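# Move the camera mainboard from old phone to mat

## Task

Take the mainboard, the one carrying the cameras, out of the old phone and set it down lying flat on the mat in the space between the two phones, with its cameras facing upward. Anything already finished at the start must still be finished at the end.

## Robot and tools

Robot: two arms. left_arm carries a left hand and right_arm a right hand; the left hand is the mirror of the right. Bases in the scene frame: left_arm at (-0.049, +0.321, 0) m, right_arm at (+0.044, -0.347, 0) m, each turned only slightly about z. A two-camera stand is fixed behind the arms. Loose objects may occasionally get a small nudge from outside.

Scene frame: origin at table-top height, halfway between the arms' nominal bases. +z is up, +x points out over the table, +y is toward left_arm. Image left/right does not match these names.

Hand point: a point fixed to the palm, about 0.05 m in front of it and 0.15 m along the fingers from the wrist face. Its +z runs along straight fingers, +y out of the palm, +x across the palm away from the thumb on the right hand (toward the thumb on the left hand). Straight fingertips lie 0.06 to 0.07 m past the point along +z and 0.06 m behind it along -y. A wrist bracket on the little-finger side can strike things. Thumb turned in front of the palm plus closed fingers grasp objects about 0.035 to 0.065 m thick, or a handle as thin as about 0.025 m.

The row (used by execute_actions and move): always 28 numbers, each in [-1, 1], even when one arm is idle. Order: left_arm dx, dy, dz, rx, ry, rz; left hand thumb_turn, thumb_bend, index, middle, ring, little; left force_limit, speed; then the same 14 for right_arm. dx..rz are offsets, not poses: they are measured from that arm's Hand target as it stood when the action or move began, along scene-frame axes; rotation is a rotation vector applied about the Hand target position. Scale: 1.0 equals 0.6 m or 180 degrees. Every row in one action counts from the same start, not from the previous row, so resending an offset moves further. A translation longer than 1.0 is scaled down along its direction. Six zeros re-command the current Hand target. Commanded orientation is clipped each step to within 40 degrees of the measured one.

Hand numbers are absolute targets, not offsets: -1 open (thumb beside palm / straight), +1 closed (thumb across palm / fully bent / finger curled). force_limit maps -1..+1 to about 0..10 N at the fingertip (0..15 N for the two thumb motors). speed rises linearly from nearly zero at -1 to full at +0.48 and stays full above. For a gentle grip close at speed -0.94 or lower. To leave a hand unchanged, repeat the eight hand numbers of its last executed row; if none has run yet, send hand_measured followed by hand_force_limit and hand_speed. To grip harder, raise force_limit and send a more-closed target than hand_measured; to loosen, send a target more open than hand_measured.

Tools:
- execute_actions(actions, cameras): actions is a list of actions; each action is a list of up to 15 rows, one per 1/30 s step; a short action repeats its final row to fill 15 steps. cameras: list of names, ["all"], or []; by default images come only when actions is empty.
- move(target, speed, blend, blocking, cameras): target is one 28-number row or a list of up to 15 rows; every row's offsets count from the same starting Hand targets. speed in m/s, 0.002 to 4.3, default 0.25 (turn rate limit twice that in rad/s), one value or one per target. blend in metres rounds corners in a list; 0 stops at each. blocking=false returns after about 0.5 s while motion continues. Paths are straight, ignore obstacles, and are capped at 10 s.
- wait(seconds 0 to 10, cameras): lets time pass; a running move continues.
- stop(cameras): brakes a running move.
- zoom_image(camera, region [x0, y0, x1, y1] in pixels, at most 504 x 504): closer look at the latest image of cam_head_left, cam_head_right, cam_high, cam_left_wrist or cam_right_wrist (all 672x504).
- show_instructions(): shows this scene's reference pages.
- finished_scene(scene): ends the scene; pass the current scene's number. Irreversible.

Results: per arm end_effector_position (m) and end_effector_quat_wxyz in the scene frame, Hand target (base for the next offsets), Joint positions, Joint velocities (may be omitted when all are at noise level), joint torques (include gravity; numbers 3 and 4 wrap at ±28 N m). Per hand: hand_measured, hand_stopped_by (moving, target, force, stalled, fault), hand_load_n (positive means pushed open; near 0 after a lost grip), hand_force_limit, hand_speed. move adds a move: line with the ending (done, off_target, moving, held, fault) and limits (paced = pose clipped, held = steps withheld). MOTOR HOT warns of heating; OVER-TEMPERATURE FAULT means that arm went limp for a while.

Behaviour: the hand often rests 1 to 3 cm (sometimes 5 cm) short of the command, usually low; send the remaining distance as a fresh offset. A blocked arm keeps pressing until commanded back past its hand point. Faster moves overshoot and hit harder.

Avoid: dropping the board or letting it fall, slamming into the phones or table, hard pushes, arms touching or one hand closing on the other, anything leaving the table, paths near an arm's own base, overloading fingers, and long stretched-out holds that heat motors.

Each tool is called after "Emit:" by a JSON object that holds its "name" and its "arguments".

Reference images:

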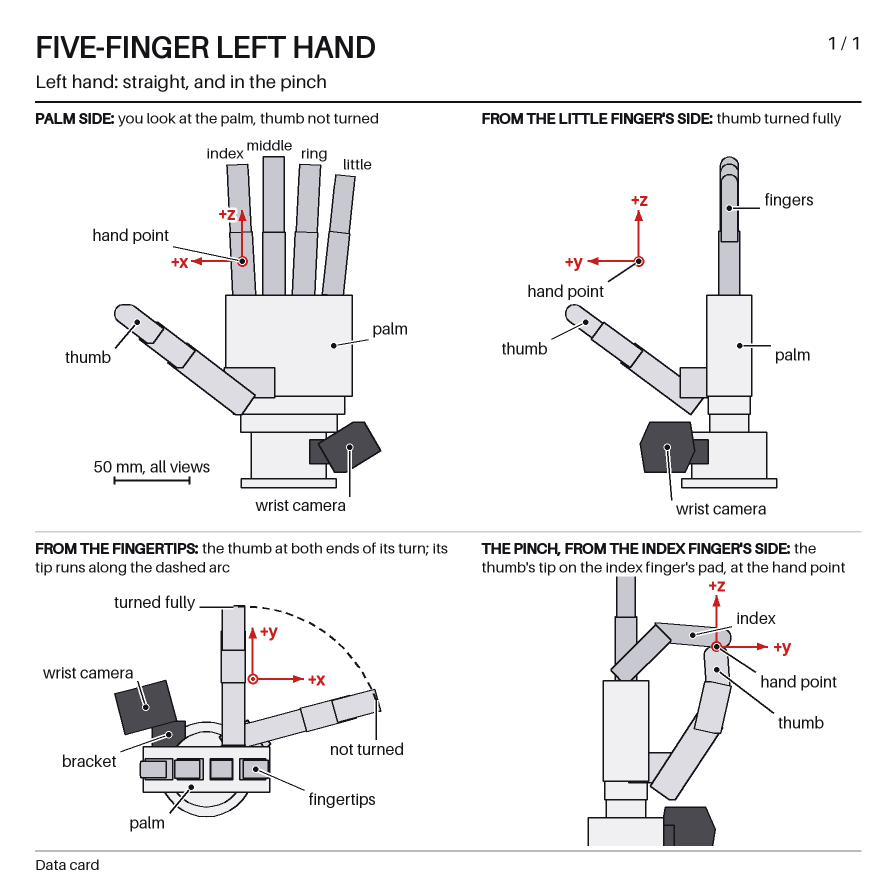

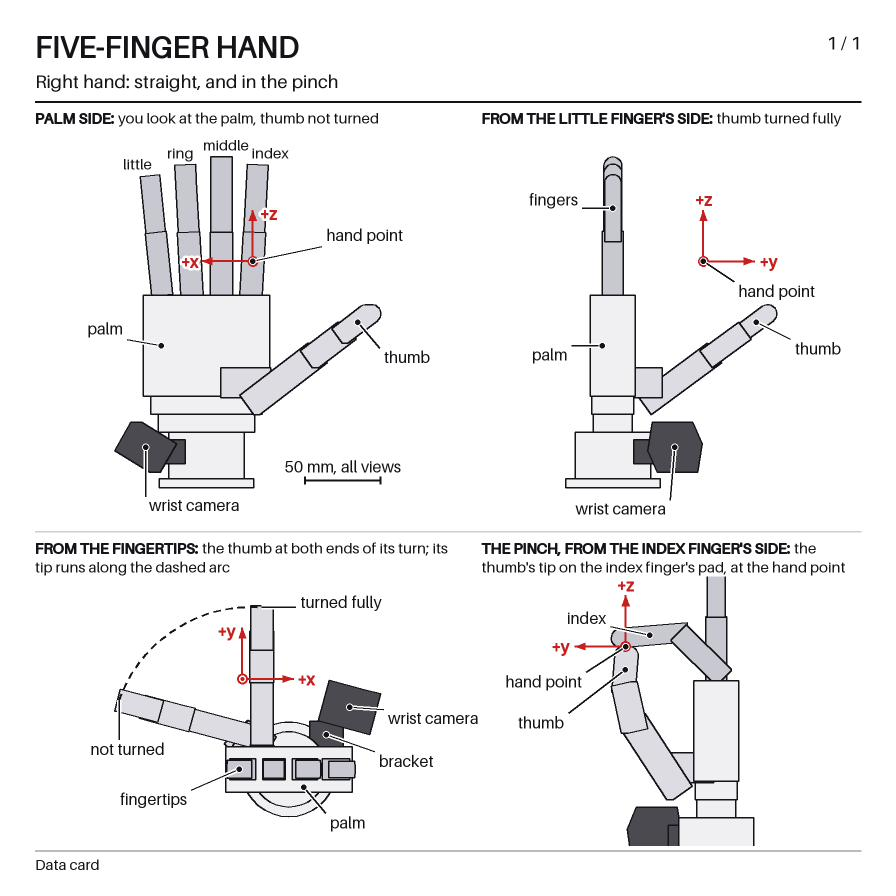

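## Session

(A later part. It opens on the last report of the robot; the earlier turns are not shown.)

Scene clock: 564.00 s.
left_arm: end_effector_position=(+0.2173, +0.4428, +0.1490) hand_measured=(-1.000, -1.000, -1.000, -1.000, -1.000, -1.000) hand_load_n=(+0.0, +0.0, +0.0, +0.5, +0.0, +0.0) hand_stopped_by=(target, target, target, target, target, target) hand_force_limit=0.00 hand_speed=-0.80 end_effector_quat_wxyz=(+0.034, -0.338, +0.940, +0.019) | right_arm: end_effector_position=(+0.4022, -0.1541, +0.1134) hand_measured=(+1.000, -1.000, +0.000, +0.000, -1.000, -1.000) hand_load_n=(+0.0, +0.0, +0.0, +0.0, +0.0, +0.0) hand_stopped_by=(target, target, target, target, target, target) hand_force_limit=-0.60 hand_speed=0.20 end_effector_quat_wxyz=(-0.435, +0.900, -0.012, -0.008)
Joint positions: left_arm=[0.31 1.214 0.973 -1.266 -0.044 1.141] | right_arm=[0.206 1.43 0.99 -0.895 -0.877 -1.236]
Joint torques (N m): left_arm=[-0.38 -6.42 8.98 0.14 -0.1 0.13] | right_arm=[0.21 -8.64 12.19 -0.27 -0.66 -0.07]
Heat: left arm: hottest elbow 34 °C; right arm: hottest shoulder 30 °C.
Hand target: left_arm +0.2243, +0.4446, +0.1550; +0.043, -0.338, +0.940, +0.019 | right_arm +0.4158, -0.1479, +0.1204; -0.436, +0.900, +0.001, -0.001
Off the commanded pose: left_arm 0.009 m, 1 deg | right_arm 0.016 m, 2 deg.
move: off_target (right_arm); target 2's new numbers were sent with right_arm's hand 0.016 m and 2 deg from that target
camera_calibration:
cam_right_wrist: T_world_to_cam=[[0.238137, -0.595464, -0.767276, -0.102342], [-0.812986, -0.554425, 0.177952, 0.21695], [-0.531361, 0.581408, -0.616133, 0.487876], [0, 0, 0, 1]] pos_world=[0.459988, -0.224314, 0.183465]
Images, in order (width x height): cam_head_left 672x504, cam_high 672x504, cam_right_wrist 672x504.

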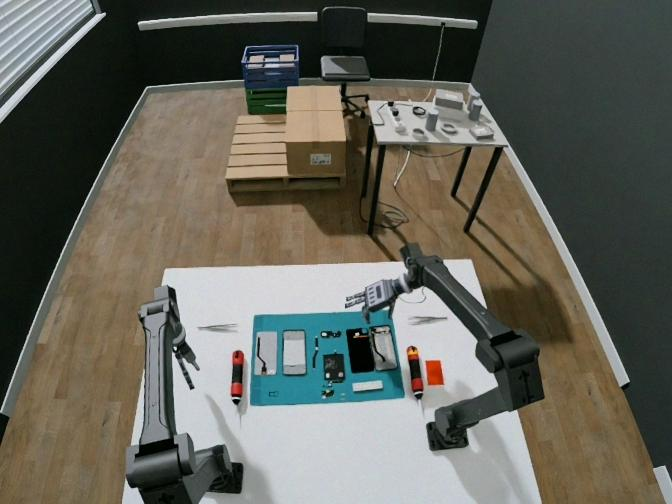

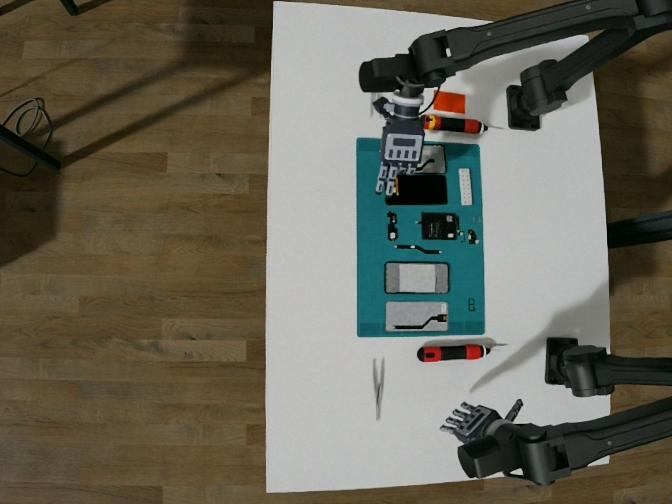

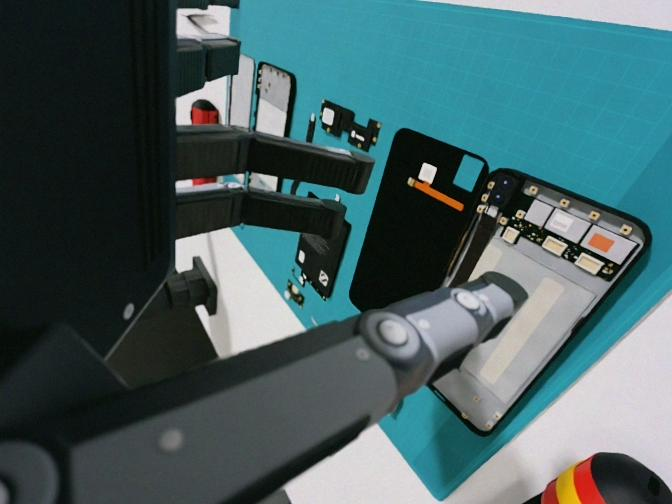

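Emit:
{"name": "move", "arguments": {"target": [0,0,0,0,0,0,-1,-1,-1,-1,-1,-1,0,-0.8,0.006,0.005,-0.117,0,0,0,1,-1,0,0,-1,-1,-0.6,0.2], "cameras": ["cam_right_wrist"], "speed": 0.15}}

Scene clock: 596.17 s.
left_arm: end_effector_position=(+0.2173, +0.4428, +0.1490) hand_measured=(-1.000, -1.000, -1.000, -1.000, -1.000, -1.000) hand_load_n=(+0.0, +0.0, +0.0, +0.0, +0.0, +0.0) hand_stopped_by=(target, target, target, target, target, target) hand_force_limit=0.00 hand_speed=-0.80 end_effector_quat_wxyz=(+0.034, -0.338, +0.940, +0.019) | right_arm: end_effector_position=(+0.4200, -0.1486, +0.0563) hand_measured=(+1.000, -1.000, +0.000, +0.000, -1.000, -1.000) hand_load_n=(+0.0, +0.0, +0.0, +0.0, +0.0, +0.0) hand_stopped_by=(target, target, target, target, target, target) hand_force_limit=-0.60 hand_speed=0.20 end_effector_quat_wxyz=(-0.437, +0.899, -0.005, +0.002)
Joint positions: left_arm=[0.31 1.214 0.973 -1.266 -0.044 1.141] | right_arm=[0.21 1.544 0.944 -0.71 -0.877 -1.236]
Joint torques (N m): left_arm=[-0.38 -6.53 8.99 0.1 -0.09 0.14] | right_arm=[0.21 -10.17 7.88 0.53 -0.6 0]
Heat: left arm: hottest elbow 34 °C; right arm: hottest elbow 33 °C.
Hand target: left_arm +0.2243, +0.4446, +0.1550; +0.043, -0.338, +0.940, +0.019 | right_arm +0.4194, -0.1450, +0.0501; -0.436, +0.900, +0.001, -0.001
Off the commanded pose: left_arm 0.009 m, 1 deg | right_arm 0.007 m, 1 deg.
move: done
camera_calibration:
cam_right_wrist: T_world_to_cam=[[0.259212, -0.590594, -0.764204, -0.155428], [-0.814397, -0.559009, 0.155777, 0.245674], [-0.519198, 0.581986, -0.62588, 0.454574], [0, 0, 0, 1]] pos_world=[0.476379, -0.219016, 0.12746]
Images, in order (width x height): cam_right_wrist 672x504.

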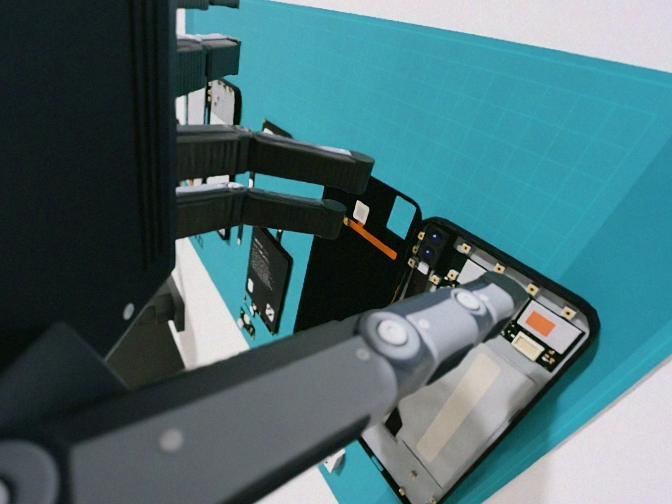

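Emit:
{"name": "move", "arguments": {"target": [0,0,0,0,0,0,-1,-1,-1,-1,-1,-1,0,-0.8,-0.0123,-0.01,-0.0335,0,0,0,1,-0.6,0.2,0.2,-1,-1,-0.6,0.2], "cameras": ["cam_right_wrist","cam_head_left"], "speed": 0.1}}

Scene clock: 635.70 s.
left_arm: end_effector_position=(+0.2173, +0.4428, +0.1490) hand_measured=(-1.000, -1.000, -1.000, -1.000, -1.000, -1.000) hand_load_n=(+0.0, +0.0, +0.0, +0.0, +0.0, +0.0) hand_stopped_by=(target, target, target, target, target, target) hand_force_limit=0.00 hand_speed=-0.80 end_effector_quat_wxyz=(+0.034, -0.338, +0.940, +0.019) | right_arm: end_effector_position=(+0.4127, -0.1503, +0.0392) hand_measured=(+1.000, -0.600, +0.200, +0.200, -1.000, -1.000) hand_load_n=(+0.0, +0.0, +0.0, +0.0, +0.0, +0.0) hand_stopped_by=(target, target, target, target, target, target) hand_force_limit=-0.60 hand_speed=0.20 end_effector_quat_wxyz=(-0.437, +0.900, -0.003, +0.002)
Joint positions: left_arm=[0.31 1.214 0.973 -1.266 -0.044 1.141] | right_arm=[0.21 1.556 0.904 -0.661 -0.877 -1.243]
Joint torques (N m): left_arm=[-0.44 -6.48 8.99 0.12 -0.1 0.13] | right_arm=[-0.73 -9.7 7.27 0.65 -0.7 -0.09]
Heat: left arm: hottest elbow 34 °C; right arm: hottest elbow 31 °C.
Hand target: left_arm +0.2243, +0.4446, +0.1550; +0.043, -0.338, +0.940, +0.019 | right_arm +0.4121, -0.1510, +0.0301; -0.436, +0.900, +0.001, -0.001
Off the commanded pose: left_arm 0.009 m, 1 deg | right_arm 0.009 m, 1 deg.
move: done
camera_calibration:
cam_right_wrist: T_world_to_cam=[[0.263227, -0.590128, -0.763191, -0.169299], [-0.812349, -0.562302, 0.154611, 0.240197], [-0.520385, 0.57928, -0.627403, 0.44119], [0, 0, 0, 1]] pos_world=[0.469277, -0.220418, 0.110459]
Images, in order (width x height): cam_head_left 672x504, cam_right_wrist 672x504.

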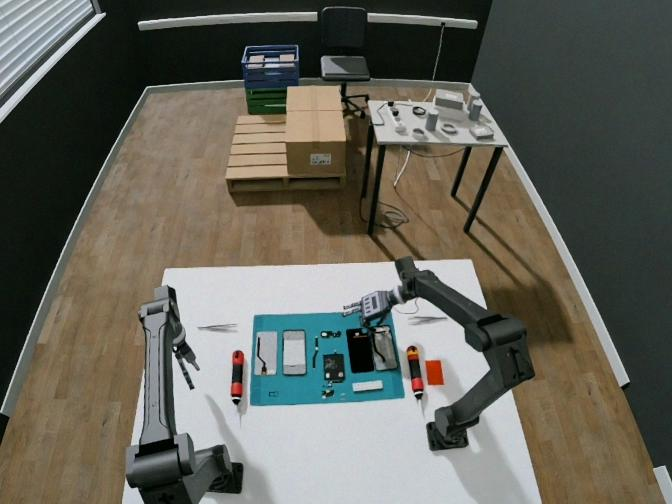

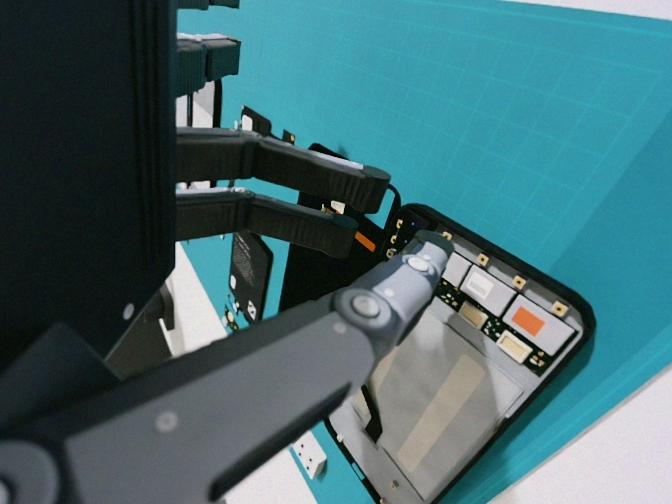

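Emit:
{"name": "zoom_image", "arguments": {"camera": "cam_right_wrist", "region": [320, 150, 500, 300]}}

Scaled by 2.800 from the camera's 672x504 image, which has a finer 960x720 frame.

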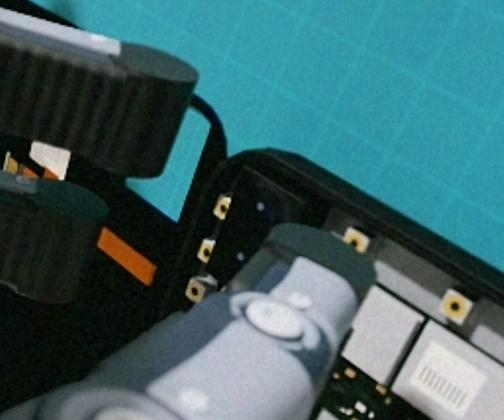

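Emit:
{"name": "move", "arguments": {"target": [0,0,0,0,0,0,-1,-1,-1,-1,-1,-1,0,-0.8,0.0,-0.001,-0.0167,0,0,0,1,-0.6,0.2,0.2,-1,-1,-0.6,0.2], "cameras": ["cam_right_wrist"], "speed": 0.05}}

Scene clock: 654.67 s.
left_arm: end_effector_position=(+0.2173, +0.4428, +0.1490) hand_measured=(-1.000, -1.000, -1.000, -1.000, -1.000, -1.000) hand_load_n=(+0.0, +0.0, +0.0, +0.0, +0.0, +0.0) hand_stopped_by=(target, target, target, target, target, target) hand_force_limit=0.00 hand_speed=-0.80 end_effector_quat_wxyz=(+0.034, -0.338, +0.940, +0.019) | right_arm: end_effector_position=(+0.4128, -0.1504, +0.0294) hand_measured=(+1.000, -0.600, +0.200, +0.200, -1.000, -1.000) hand_load_n=(+0.0, +0.5, +0.0, +0.0, +0.0, +0.0) hand_stopped_by=(target, target, target, target, target, target) hand_force_limit=-0.60 hand_speed=0.20 end_effector_quat_wxyz=(-0.437, +0.900, -0.002, +0.002)
Joint positions: left_arm=[0.31 1.214 0.973 -1.266 -0.044 1.141] | right_arm=[0.21 1.574 0.893 -0.634 -0.877 -1.245]
Joint torques (N m): left_arm=[-0.38 -6.42 8.98 0.1 -0.11 0.13] | right_arm=[-0.91 -9.7 7.09 0.58 -0.71 -0.09]
Heat: left arm: hottest elbow 35 °C; right arm: hottest shoulder 30 °C.
Hand target: left_arm +0.2243, +0.4446, +0.1550; +0.043, -0.338, +0.940, +0.019 | right_arm +0.4120, -0.1516, +0.0200; -0.436, +0.900, +0.001, -0.001
Off the commanded pose: left_arm 0.009 m, 1 deg | right_arm 0.009 m, 0 deg.
move: done
camera_calibration:
cam_right_wrist: T_world_to_cam=[[0.264589, -0.589895, -0.7629, -0.177364], [-0.811673, -0.563407, 0.154138, 0.241336], [-0.520749, 0.578443, -0.627873, 0.435069], [0, 0, 0, 1]] pos_world=[0.469376, -0.220318, 0.100659]
Images, in order (width x height): cam_right_wrist 672x504.

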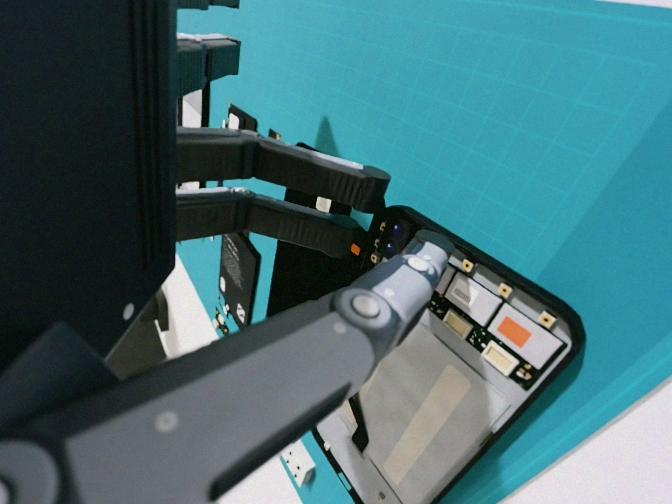

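Emit:
{"name": "zoom_image", "arguments": {"camera": "cam_right_wrist", "region": [320, 160, 480, 300]}}

Scaled by 3.150 from the camera's 672x504 image, which has a finer 960x720 frame.

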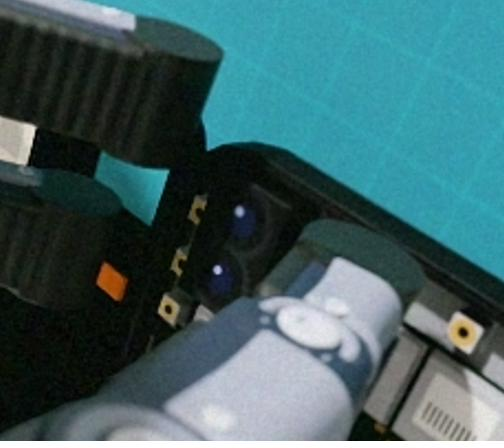

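Emit:
{"name": "move", "arguments": {"target": [[0,0,0,0,0,0,-1,-1,-1,-1,-1,-1,0,-0.8,0.0,-0.001,-0.01,0,0,0,1,-0.6,0.2,0.2,-1,-1,-0.6,0.2],[0,0,0,0,0,0,-1,-1,-1,-1,-1,-1,0,-0.8,0.0,-0.001,-0.01,0,0,0,1,-0.5,0.26,0.26,-1,-1,-0.7,-0.9]], "cameras": ["cam_right_wrist"], "speed": 0.05}}

Emit:
{"name": "zoom_image", "arguments": {"camera": "cam_right_wrist", "region": [320, 160, 480, 300]}}

Scene clock: 674.17 s.
left_arm: end_effector_position=(+0.2173, +0.4428, +0.1490) hand_measured=(-1.000, -1.000, -1.000, -1.000, -1.000, -1.000) hand_load_n=(+0.0, +0.0, +0.0, +0.0, +0.0, +0.0) hand_stopped_by=(target, target, target, target, target, target) hand_force_limit=0.00 hand_speed=-0.80 end_effector_quat_wxyz=(+0.034, -0.338, +0.940, +0.019) | right_arm: end_effector_position=(+0.4132, -0.1503, +0.0244) hand_measured=(+1.000, -0.500, +0.260, +0.260, -1.000, -1.000) hand_load_n=(+0.0, -0.5, +0.0, +0.0, +0.0, +0.0) hand_stopped_by=(target, target, target, target, target, target) hand_force_limit=-0.70 hand_speed=-0.90 end_effector_quat_wxyz=(-0.437, +0.899, -0.001, +0.002)
Joint positions: left_arm=[0.31 1.214 0.973 -1.266 -0.044 1.141] | right_arm=[0.21 1.584 0.889 -0.619 -0.878 -1.247]
Joint torques (N m): left_arm=[-0.32 -6.42 9.03 0.09 -0.1 0.13] | right_arm=[-1.03 -9.64 6.9 0.64 -0.7 -0.09]
Heat: left arm: hottest elbow 35 °C; right arm: hottest shoulder 30 °C.
Hand target: left_arm +0.2243, +0.4446, +0.1550; +0.043, -0.338, +0.940, +0.019 | right_arm +0.4121, -0.1523, +0.0140; -0.436, +0.900, +0.001, -0.001
Off the commanded pose: left_arm 0.009 m, 1 deg | right_arm 0.011 m, 0 deg.
move: off_target (right_arm); target 2's new numbers were sent with right_arm's hand 0.011 m and 1 deg from that target
camera_calibration:
cam_right_wrist: T_world_to_cam=[[0.267095, -0.588897, -0.762798, -0.18209], [-0.811049, -0.56486, 0.152094, 0.241972], [-0.520442, 0.578042, -0.628496, 0.431918], [0, 0, 0, 1]] pos_world=[0.469674, -0.220219, 0.0957584]
Images, in order (width x height): cam_right_wrist 672x504.

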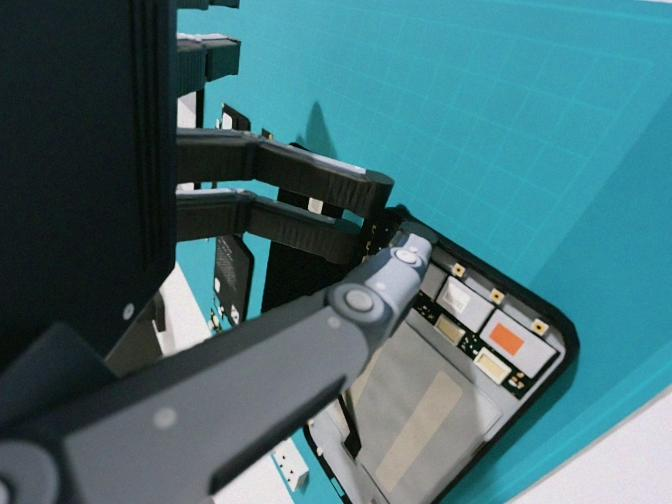

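Scaled by 3.150 from the camera's 672x504 image, which has a finer 960x720 frame.

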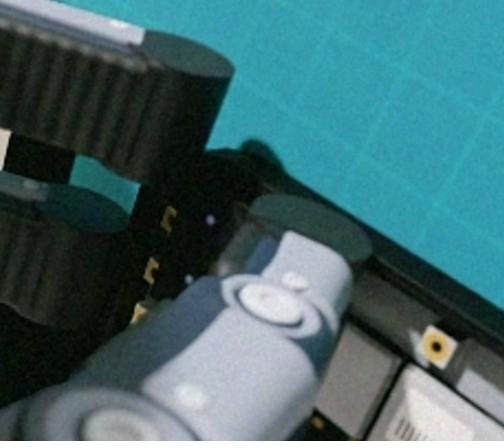

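Emit:
{"name": "move", "arguments": {"target": [0,0,0,0,0,0,-1,-1,-1,-1,-1,-1,0,-0.8,0.0,0.0,0.0,0,0,0,1,-0.4,0.34,0.34,-1,-1,-0.7,-0.94], "cameras": ["cam_right_wrist"], "speed": 0.05}}

Emit:
{"name": "zoom_image", "arguments": {"camera": "cam_right_wrist", "region": [320, 160, 480, 300]}}

Scene clock: 686.07 s.
left_arm: end_effector_position=(+0.2173, +0.4428, +0.1490) hand_measured=(-1.000, -1.000, -1.000, -1.000, -1.000, -1.000) hand_load_n=(+0.0, +0.0, +0.0, +0.0, +0.0, +0.0) hand_stopped_by=(target, target, target, target, target, target) hand_force_limit=0.00 hand_speed=-0.80 end_effector_quat_wxyz=(+0.034, -0.338, +0.940, +0.019) | right_arm: end_effector_position=(+0.4132, -0.1503, +0.0244) hand_measured=(+1.000, -0.400, +0.340, +0.340, -1.000, -1.000) hand_load_n=(+0.0, +0.0, +0.0, +0.0, -0.5, +0.0) hand_stopped_by=(target, target, target, target, target, target) hand_force_limit=-0.70 hand_speed=-0.94 end_effector_quat_wxyz=(-0.437, +0.899, -0.001, +0.002)
Joint positions: left_arm=[0.31 1.214 0.973 -1.266 -0.044 1.141] | right_arm=[0.21 1.584 0.889 -0.619 -0.878 -1.247]
Joint torques (N m): left_arm=[-0.38 -6.59 8.99 0.12 -0.11 0.12] | right_arm=[-1.03 -9.64 6.91 0.64 -0.69 -0.09]
Heat: left arm: hottest elbow 35 °C; right arm: hottest elbow 31 °C.
Hand target: left_arm +0.2243, +0.4446, +0.1550; +0.043, -0.338, +0.940, +0.019 | right_arm +0.4121, -0.1522, +0.0140; -0.436, +0.900, +0.001, -0.001
Off the commanded pose: left_arm 0.009 m, 1 deg | right_arm 0.011 m, 0 deg.
move: off_target (right_arm)
camera_calibration:
cam_right_wrist: T_world_to_cam=[[0.267095, -0.588897, -0.762798, -0.18209], [-0.811049, -0.56486, 0.152094, 0.241972], [-0.520442, 0.578042, -0.628496, 0.431918], [0, 0, 0, 1]] pos_world=[0.469674, -0.220219, 0.0957584]
Images, in order (width x height): cam_right_wrist 672x504.

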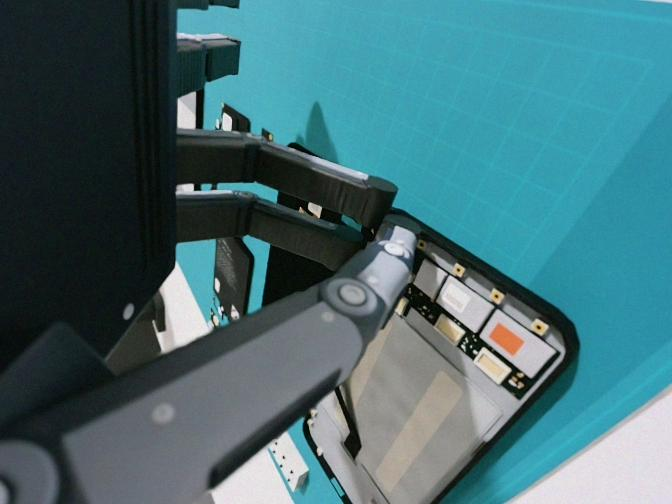

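Scaled by 3.150 from the camera's 672x504 image, which has a finer 960x720 frame.

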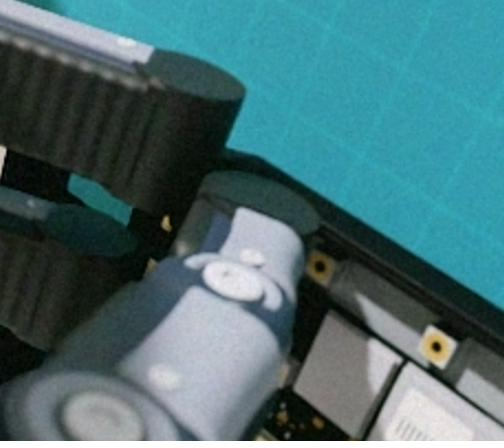

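Emit:
{"name": "move", "arguments": {"target": [[0,0,0,0,0,0,-1,-1,-1,-1,-1,-1,0,-0.8,0.0,0.0,0.0,0,0,0,1,-0.65,0.2,0.2,-1,-1,-0.7,0],[0,0,0,0,0,0,-1,-1,-1,-1,-1,-1,0,-0.8,0.0,0,-0.01,0,0,0,1,-0.65,0.2,0.2,-1,-1,-0.7,0]], "cameras": ["cam_right_wrist"], "speed": 0.05}}

Emit:
{"name": "zoom_image", "arguments": {"camera": "cam_right_wrist", "region": [320, 160, 480, 300]}}

Scene clock: 699.00 s.
left_arm: end_effector_position=(+0.2173, +0.4428, +0.1490) hand_measured=(-1.000, -1.000, -1.000, -1.000, -1.000, -1.000) hand_load_n=(+0.0, +0.0, +0.0, +0.0, +0.0, +0.0) hand_stopped_by=(target, target, target, target, target, target) hand_force_limit=0.00 hand_speed=-0.80 end_effector_quat_wxyz=(+0.034, -0.338, +0.940, +0.019) | right_arm: end_effector_position=(+0.4158, -0.1487, +0.0253) hand_measured=(+1.000, -0.650, +0.200, +0.200, -1.000, -1.000) hand_load_n=(+1.0, -0.5, +0.0, +0.0, -0.5, +0.0) hand_stopped_by=(target, target, target, target, target, target) hand_force_limit=-0.70 hand_speed=0.00 end_effector_quat_wxyz=(-0.441, +0.898, +0.002, +0.007)
Joint positions: left_arm=[0.31 1.214 0.973 -1.266 -0.044 1.141] | right_arm=[0.21 1.584 0.889 -0.606 -0.884 -1.247]
Joint torques (N m): left_arm=[-0.21 -6.36 9.03 0.12 -0.11 0.13] | right_arm=[-1.03 -8.88 6.42 0.8 -0.46 -0.09]
Heat: left arm: hottest elbow 35 °C; right arm: hottest shoulder 30 °C.
Hand target: left_arm +0.2243, +0.4446, +0.1550; +0.043, -0.338, +0.940, +0.019 | right_arm +0.4121, -0.1522, +0.0081; -0.436, +0.900, +0.001, -0.001
Off the commanded pose: left_arm 0.009 m, 1 deg | right_arm 0.018 m, 1 deg.
move: off_target (right_arm)
camera_calibration:
cam_right_wrist: T_world_to_cam=[[0.276845, -0.582056, -0.764571, -0.184142], [-0.811873, -0.567311, 0.137912, 0.245283], [-0.514022, 0.582554, -0.629613, 0.43102], [0, 0, 0, 1]] pos_world=[0.471671, -0.219121, 0.0967586]
Images, in order (width x height): cam_right_wrist 672x504.

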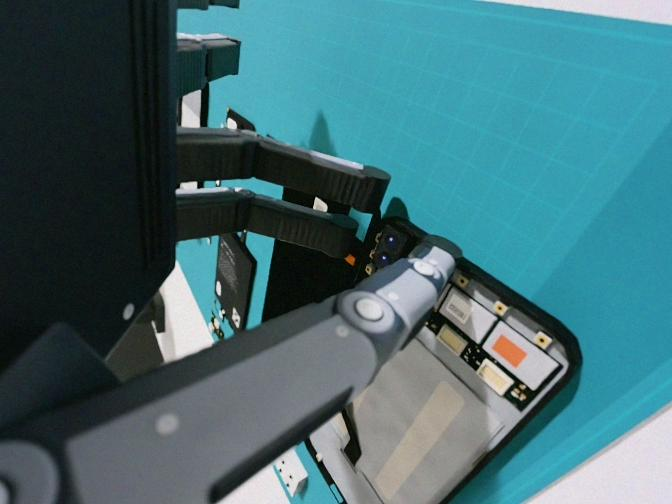

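Scaled by 3.150 from the camera's 672x504 image, which has a finer 960x720 frame.

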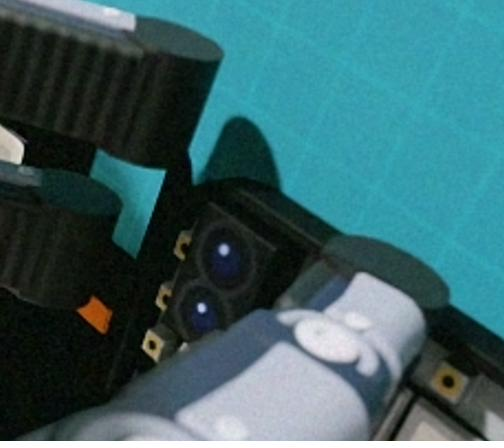

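Emit:
{"name": "move", "arguments": {"target": [[0,0,0,0,0,0,-1,-1,-1,-1,-1,-1,0,-0.8,-0.001,-0.0055,0.015,0,0,0,1,-0.65,0.2,0.2,-1,-1,-0.7,0],[0,0,0,0,0,0,-1,-1,-1,-1,-1,-1,0,-0.8,-0.001,-0.0055,0.015,0,0,0,1,-0.49,0.27,0.27,-1,-1,-0.7,0]], "cameras": ["cam_right_wrist"], "speed": 0.05}}

Emit:
{"name": "zoom_image", "arguments": {"camera": "cam_right_wrist", "region": [320, 160, 480, 300]}}

Scene clock: 728.50 s.
left_arm: end_effector_position=(+0.2173, +0.4428, +0.1490) hand_measured=(-1.000, -1.000, -1.000, -1.000, -1.000, -1.000) hand_load_n=(+0.0, +0.0, -0.5, +0.0, +0.0, +0.0) hand_stopped_by=(target, target, target, target, target, target) hand_force_limit=0.00 hand_speed=-0.80 end_effector_quat_wxyz=(+0.034, -0.338, +0.940, +0.019) | right_arm: end_effector_position=(+0.4139, -0.1499, +0.0246) hand_measured=(+1.000, -0.490, +0.270, +0.270, -1.000, -1.000) hand_load_n=(+0.0, +0.0, +0.0, +0.0, +0.0, -0.5) hand_stopped_by=(target, target, target, target, target, target) hand_force_limit=-0.70 hand_speed=0.00 end_effector_quat_wxyz=(-0.439, +0.898, +0.005, +0.005)
Joint positions: left_arm=[0.31 1.214 0.973 -1.266 -0.044 1.141] | right_arm=[0.209 1.584 0.888 -0.617 -0.883 -1.259]
Joint torques (N m): left_arm=[-0.38 -6.65 9.03 0.09 -0.11 0.13] | right_arm=[-1.61 -10.29 7.09 -0.24 -0.57 -0.08]
Heat: left arm: hottest elbow 35 °C; right arm: hottest shoulder 30 °C.
Hand target: left_arm +0.2243, +0.4446, +0.1550; +0.043, -0.338, +0.940, +0.019 | right_arm +0.4114, -0.1554, +0.0171; -0.436, +0.900, +0.001, -0.001
Off the commanded pose: left_arm 0.009 m, 1 deg | right_arm 0.010 m, 1 deg.
move: done; target 2's new numbers were sent with right_arm's hand 0.011 m and 1 deg from that target
camera_calibration:
cam_right_wrist: T_world_to_cam=[[0.278455, -0.58277, -0.763441, -0.18572], [-0.808221, -0.571613, 0.141551, 0.24083], [-0.518885, 0.577614, -0.630175, 0.431521], [0, 0, 0, 1]] pos_world=[0.470268, -0.219822, 0.0960579]
Images, in order (width x height): cam_right_wrist 672x504.

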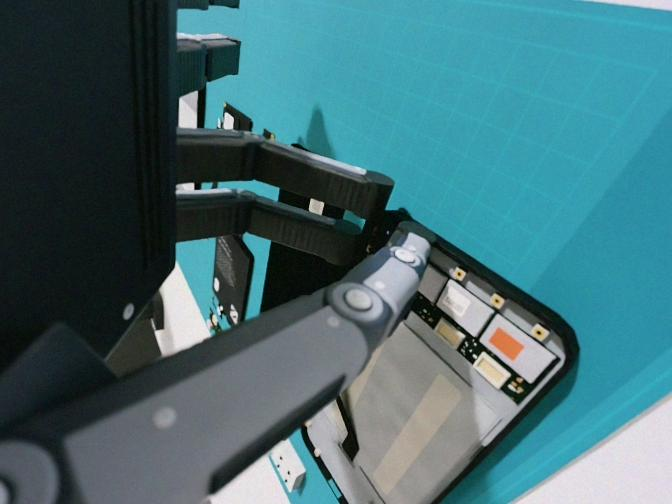

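Scaled by 3.150 from the camera's 672x504 image, which has a finer 960x720 frame.

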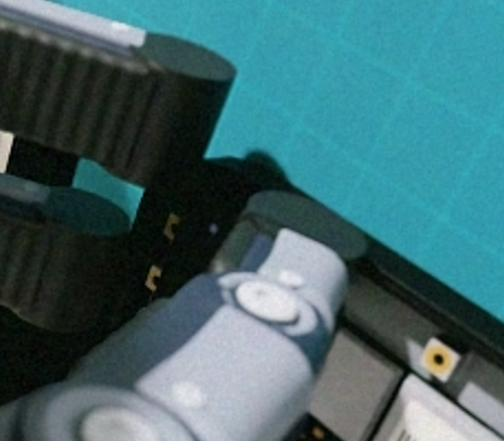

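Emit:
{"name": "move", "arguments": {"target": [0,0,0,0,0,0,-1,-1,-1,-1,-1,-1,0,-0.8,-0.001,-0.01,0.008,0,0,0,1,-0.49,0.27,0.27,-1,-1,-0.7,0], "cameras": ["cam_right_wrist"], "speed": 0.05}}

Emit:
{"name": "zoom_image", "arguments": {"camera": "cam_right_wrist", "region": [320, 160, 480, 300]}}

Scene clock: 740.30 s.
left_arm: end_effector_position=(+0.2173, +0.4428, +0.1490) hand_measured=(-1.000, -1.000, -1.000, -1.000, -1.000, -1.000) hand_load_n=(+0.0, +0.0, -0.5, +0.0, +0.0, +0.0) hand_stopped_by=(target, target, target, target, target, target) hand_force_limit=0.00 hand_speed=-0.80 end_effector_quat_wxyz=(+0.034, -0.338, +0.940, +0.019) | right_arm: end_effector_position=(+0.4107, -0.1553, +0.0243) hand_measured=(+1.000, -0.490, +0.270, +0.270, -1.000, -1.000) hand_load_n=(+0.0, +0.0, +0.0, +0.0, +0.0, +0.0) hand_stopped_by=(target, target, target, target, target, target) hand_force_limit=-0.70 hand_speed=0.00 end_effector_quat_wxyz=(-0.439, +0.899, +0.003, +0.000)
Joint positions: left_arm=[0.31 1.214 0.973 -1.266 -0.044 1.141] | right_arm=[0.198 1.584 0.888 -0.645 -0.887 -1.28]
Joint torques (N m): left_arm=[-0.44 -6.48 9.02 0.09 -0.1 0.12] | right_arm=[-1.85 -11.11 7.38 -0.44 -0.53 -0.08]
Heat: left arm: hottest elbow 35 °C; right arm: hottest shoulder 30 °C.
Hand target: left_arm +0.2243, +0.4446, +0.1550; +0.043, -0.338, +0.940, +0.019 | right_arm +0.4108, -0.1615, +0.0219; -0.436, +0.900, +0.001, -0.001
Off the commanded pose: left_arm 0.009 m, 1 deg | right_arm 0.006 m, 0 deg.
move: done
camera_calibration:
cam_right_wrist: T_world_to_cam=[[0.271494, -0.583148, -0.765656, -0.185304], [-0.805147, -0.57346, 0.151267, 0.233471], [-0.527284, 0.575398, -0.625211, 0.435784], [0, 0, 0, 1]] pos_world=[0.46807, -0.224923, 0.0952609]
Images, in order (width x height): cam_right_wrist 672x504.

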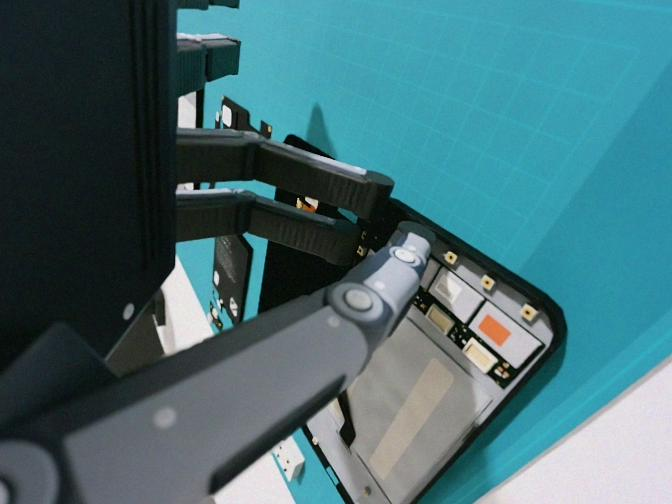

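Scaled by 3.150 from the camera's 672x504 image, which has a finer 960x720 frame.

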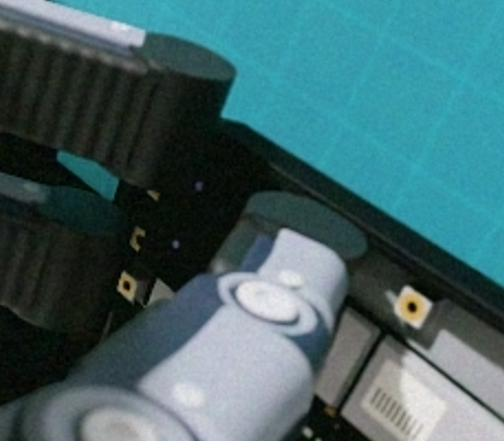

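Emit:
{"name": "move", "arguments": {"target": [0,0,0,0,0,0,-1,-1,-1,-1,-1,-1,0,-0.8,0.001,0.004,-0.0165,0,0,0,1,-0.49,0.27,0.27,-1,-1,-0.7,0], "cameras": ["cam_right_wrist"], "speed": 0.04}}

Emit:
{"name": "zoom_image", "arguments": {"camera": "cam_right_wrist", "region": [320, 160, 480, 300]}}

Scene clock: 750.57 s.
left_arm: end_effector_position=(+0.2173, +0.4428, +0.1490) hand_measured=(-1.000, -1.000, -1.000, -1.000, -1.000, -1.000) hand_load_n=(+0.0, +0.0, +0.0, +0.0, +0.0, +0.0) hand_stopped_by=(target, target, target, target, target, target) hand_force_limit=0.00 hand_speed=-0.80 end_effector_quat_wxyz=(+0.034, -0.338, +0.940, +0.019) | right_arm: end_effector_position=(+0.4129, -0.1549, +0.0244) hand_measured=(+1.000, -0.490, +0.270, +0.270, -1.000, -1.000) hand_load_n=(+0.0, +0.0, +0.0, -1.0, +0.0, +0.0) hand_stopped_by=(target, target, target, target, target, target) hand_force_limit=-0.70 hand_speed=0.00 end_effector_quat_wxyz=(-0.440, +0.898, +0.006, +0.004)
Joint positions: left_arm=[0.31 1.214 0.973 -1.266 -0.044 1.141] | right_arm=[0.198 1.584 0.888 -0.635 -0.888 -1.281]
Joint torques (N m): left_arm=[-0.56 -6.59 9.02 0.1 -0.11 0.13] | right_arm=[-1.38 -9.47 6.68 0.72 -0.48 0]
Heat: left arm: hottest elbow 35 °C; right arm: hottest shoulder 30 °C.
Hand target: left_arm +0.2243, +0.4446, +0.1550; +0.043, -0.338, +0.940, +0.019 | right_arm +0.4114, -0.1591, +0.0120; -0.436, +0.900, +0.001, -0.001
Off the commanded pose: left_arm 0.009 m, 1 deg | right_arm 0.013 m, 1 deg.
move: off_target (right_arm)
camera_calibration:
cam_right_wrist: T_world_to_cam=[[0.2791, -0.581473, -0.764194, -0.188491], [-0.806383, -0.574027, 0.142267, 0.236088], [-0.521392, 0.576526, -0.629101, 0.434572], [0, 0, 0, 1]] pos_world=[0.469567, -0.224624, 0.0957587]
Images, in order (width x height): cam_right_wrist 672x504.

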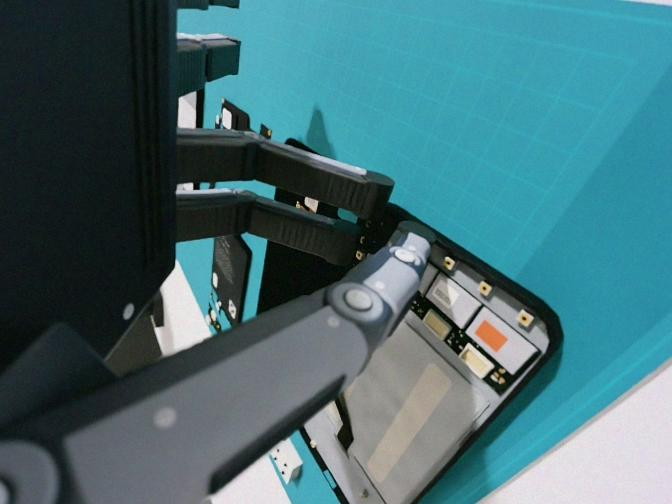

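Scaled by 3.150 from the camera's 672x504 image, which has a finer 960x720 frame.

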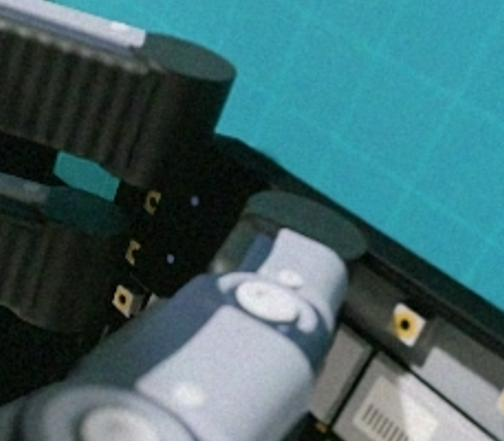

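Emit:
{"name": "move", "arguments": {"target": [0,0,0,0,0,0,-1,-1,-1,-1,-1,-1,0,-0.8,0.00,0.0,-0.006,0,0,0,1,-0.49,0.27,0.27,-1,-1,-0.7,0], "cameras": ["cam_right_wrist"], "speed": 0.04}}

Emit:
{"name": "zoom_image", "arguments": {"camera": "cam_right_wrist", "region": [320, 160, 480, 300]}}

Scene clock: 763.43 s.
left_arm: end_effector_position=(+0.2173, +0.4428, +0.1490) hand_measured=(-1.000, -1.000, -1.000, -1.000, -1.000, -1.000) hand_load_n=(+0.0, +0.0, +0.0, +0.0, +0.0, +0.0) hand_stopped_by=(target, target, target, target, target, target) hand_force_limit=0.00 hand_speed=-0.80 end_effector_quat_wxyz=(+0.034, -0.338, +0.940, +0.019) | right_arm: end_effector_position=(+0.4141, -0.1549, +0.0224) hand_measured=(+1.000, -0.490, +0.270, +0.270, -1.000, -1.000) hand_load_n=(+0.5, -0.5, +0.0, +0.0, +0.0, +0.0) hand_stopped_by=(target, target, target, target, target, target) hand_force_limit=-0.70 hand_speed=0.00 end_effector_quat_wxyz=(-0.440, +0.898, +0.007, +0.007)
Joint positions: left_arm=[0.31 1.214 0.973 -1.266 -0.044 1.141] | right_arm=[0.198 1.587 0.885 -0.623 -0.886 -1.281]
Joint torques (N m): left_arm=[-0.38 -6.59 9.01 0.08 -0.1 0.12] | right_arm=[-1.38 -9.11 6.61 0.64 -0.53 0]
Heat: left arm: hottest elbow 35 °C; right arm: hottest shoulder 30 °C.
Hand target: left_arm +0.2243, +0.4446, +0.1550; +0.043, -0.338, +0.940, +0.019 | right_arm +0.4114, -0.1591, +0.0083; -0.436, +0.900, +0.001, -0.001
Off the commanded pose: left_arm 0.009 m, 1 deg | right_arm 0.015 m, 1 deg.
move: off_target (right_arm)
camera_calibration:
cam_right_wrist: T_world_to_cam=[[0.283664, -0.581795, -0.762266, -0.19231], [-0.807445, -0.573717, 0.137409, 0.237906], [-0.517269, 0.57651, -0.63251, 0.432306], [0, 0, 0, 1]] pos_world=[0.470266, -0.224623, 0.0941564]
Images, in order (width x height): cam_right_wrist 672x504.

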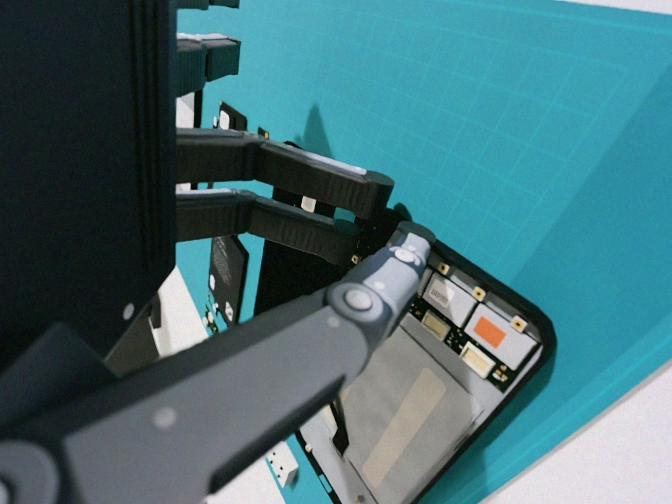

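Scaled by 3.150 from the camera's 672x504 image, which has a finer 960x720 frame.

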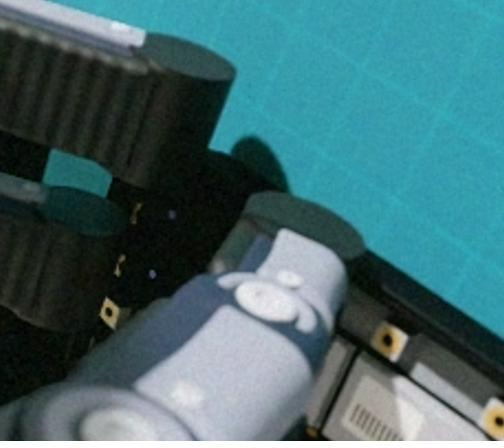

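Emit:
{"name": "move", "arguments": {"target": [0,0,0,0,0,0,-1,-1,-1,-1,-1,-1,0,-0.8,0.00,0.0,0,0,0,0,1,-0.35,0.40,0.40,-1,-1,-0.7,-0.94], "cameras": ["cam_right_wrist"], "speed": 0.04}}

Emit:
{"name": "zoom_image", "arguments": {"camera": "cam_right_wrist", "region": [320, 160, 480, 300]}}

Scene clock: 772.77 s.
left_arm: end_effector_position=(+0.2173, +0.4428, +0.1490) hand_measured=(-1.000, -1.000, -1.000, -1.000, -1.000, -1.000) hand_load_n=(+0.0, +0.0, +0.0, +0.0, +0.0, +0.0) hand_stopped_by=(target, target, target, target, target, target) hand_force_limit=0.00 hand_speed=-0.80 end_effector_quat_wxyz=(+0.034, -0.338, +0.940, +0.019) | right_arm: end_effector_position=(+0.4143, -0.1549, +0.0216) hand_measured=(+1.000, -0.422, +0.400, +0.398, -1.000, -1.000) hand_load_n=(+0.0, +2.0, +0.0, +3.0, -0.5, +0.0) hand_stopped_by=(target, force, target, force, target, target) hand_force_limit=-0.70 hand_speed=-0.94 end_effector_quat_wxyz=(-0.439, +0.898, +0.007, +0.007)
Joint positions: left_arm=[0.31 1.214 0.973 -1.266 -0.044 1.141] | right_arm=[0.198 1.589 0.885 -0.621 -0.886 -1.281]
Joint torques (N m): left_arm=[-0.56 -6.48 8.98 0.1 -0.11 0.12] | right_arm=[-1.38 -9.29 6.6 0.55 -0.54 0]
Heat: left arm: hottest elbow 35 °C; right arm: hottest shoulder 30 °C.
Hand target: left_arm +0.2243, +0.4446, +0.1550; +0.043, -0.338, +0.940, +0.019 | right_arm +0.4114, -0.1591, +0.0083; -0.436, +0.900, +0.001, -0.001
Off the commanded pose: left_arm 0.009 m, 1 deg | right_arm 0.014 m, 1 deg.
move: off_target (right_arm)
camera_calibration:
cam_right_wrist: T_world_to_cam=[[0.28366, -0.582077, -0.762052, -0.19301], [-0.807497, -0.573608, 0.137562, 0.238279], [-0.517191, 0.576334, -0.632735, 0.431963], [0, 0, 0, 1]] pos_world=[0.470566, -0.224623, 0.0934563]
Images, in order (width x height): cam_right_wrist 672x504.

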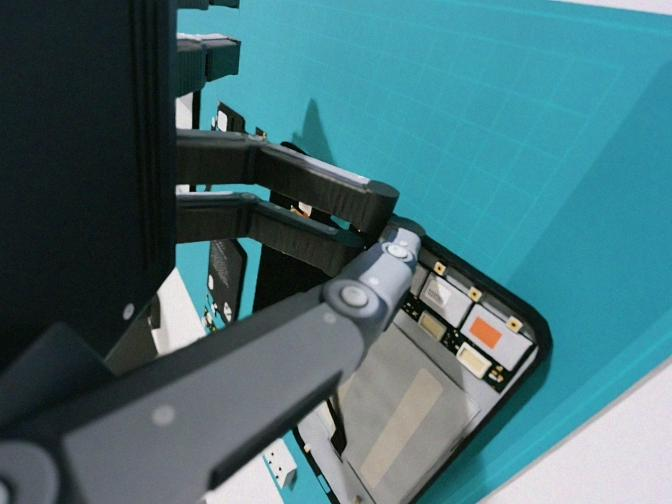

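Scaled by 3.150 from the camera's 672x504 image, which has a finer 960x720 frame.

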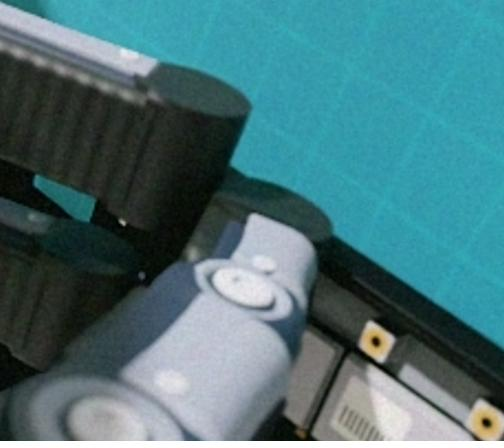

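Emit:
{"name": "move", "arguments": {"target": [0,0,0,0,0,0,-1,-1,-1,-1,-1,-1,0,-0.8,0.00,0.0,0,0,0,0,1,-0.30,0.50,0.46,-1,-1,-0.45,-0.94], "cameras": ["cam_right_wrist"], "speed": 0.04}}

Emit:
{"name": "zoom_image", "arguments": {"camera": "cam_right_wrist", "region": [320, 160, 480, 300]}}

Scene clock: 788.13 s.
left_arm: end_effector_position=(+0.2173, +0.4428, +0.1490) hand_measured=(-1.000, -1.000, -1.000, -1.000, -1.000, -1.000) hand_load_n=(+0.0, +0.0, +0.0, +0.0, +0.0, +0.5) hand_stopped_by=(target, target, target, target, target, target) hand_force_limit=0.00 hand_speed=-0.80 end_effector_quat_wxyz=(+0.034, -0.338, +0.940, +0.019) | right_arm: end_effector_position=(+0.4143, -0.1549, +0.0216) hand_measured=(+1.000, -0.416, +0.500, +0.398, -1.000, -1.000) hand_load_n=(+0.5, +4.0, +0.0, +3.5, +0.0, +0.0) hand_stopped_by=(target, force, target, force, target, target) hand_force_limit=-0.45 hand_speed=-0.94 end_effector_quat_wxyz=(-0.439, +0.898, +0.007, +0.007)
Joint positions: left_arm=[0.31 1.214 0.973 -1.266 -0.044 1.141] | right_arm=[0.198 1.589 0.885 -0.621 -0.886 -1.281]
Joint torques (N m): left_arm=[-0.38 -6.48 9.01 0.13 -0.1 0.13] | right_arm=[-1.32 -9.29 6.6 0.55 -0.54 0]
Heat: left arm: hottest elbow 35 °C; right arm: hottest shoulder 30 °C.
Hand target: left_arm +0.2243, +0.4446, +0.1550; +0.043, -0.338, +0.940, +0.019 | right_arm +0.4114, -0.1591, +0.0083; -0.436, +0.900, +0.001, -0.001
Off the commanded pose: left_arm 0.009 m, 1 deg | right_arm 0.014 m, 1 deg.
move: off_target (right_arm)
camera_calibration:
cam_right_wrist: T_world_to_cam=[[0.28366, -0.582077, -0.762052, -0.19301], [-0.807497, -0.573608, 0.137562, 0.238279], [-0.517191, 0.576334, -0.632735, 0.431963], [0, 0, 0, 1]] pos_world=[0.470566, -0.224623, 0.0934563]
Images, in order (width x height): cam_right_wrist 672x504.

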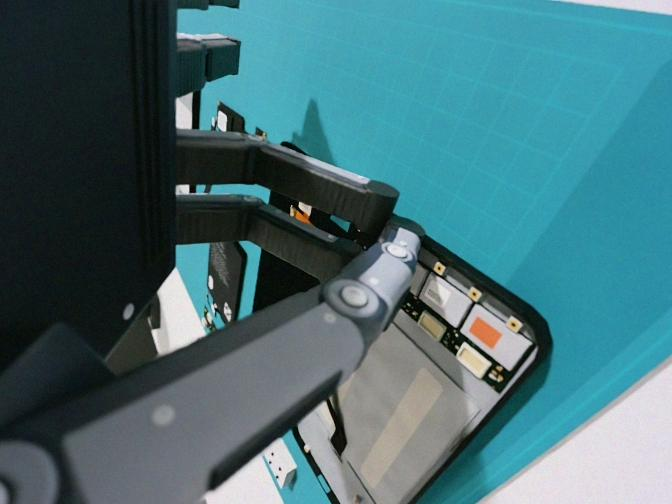

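Scaled by 3.150 from the camera's 672x504 image, which has a finer 960x720 frame.

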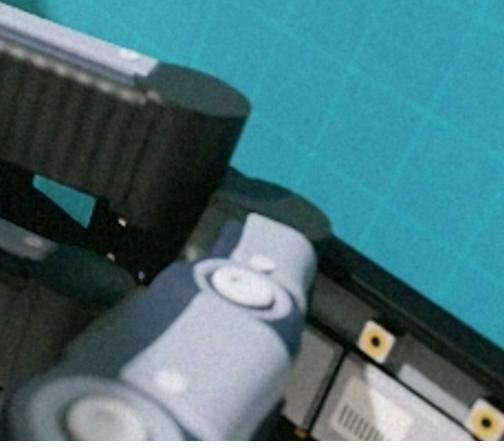

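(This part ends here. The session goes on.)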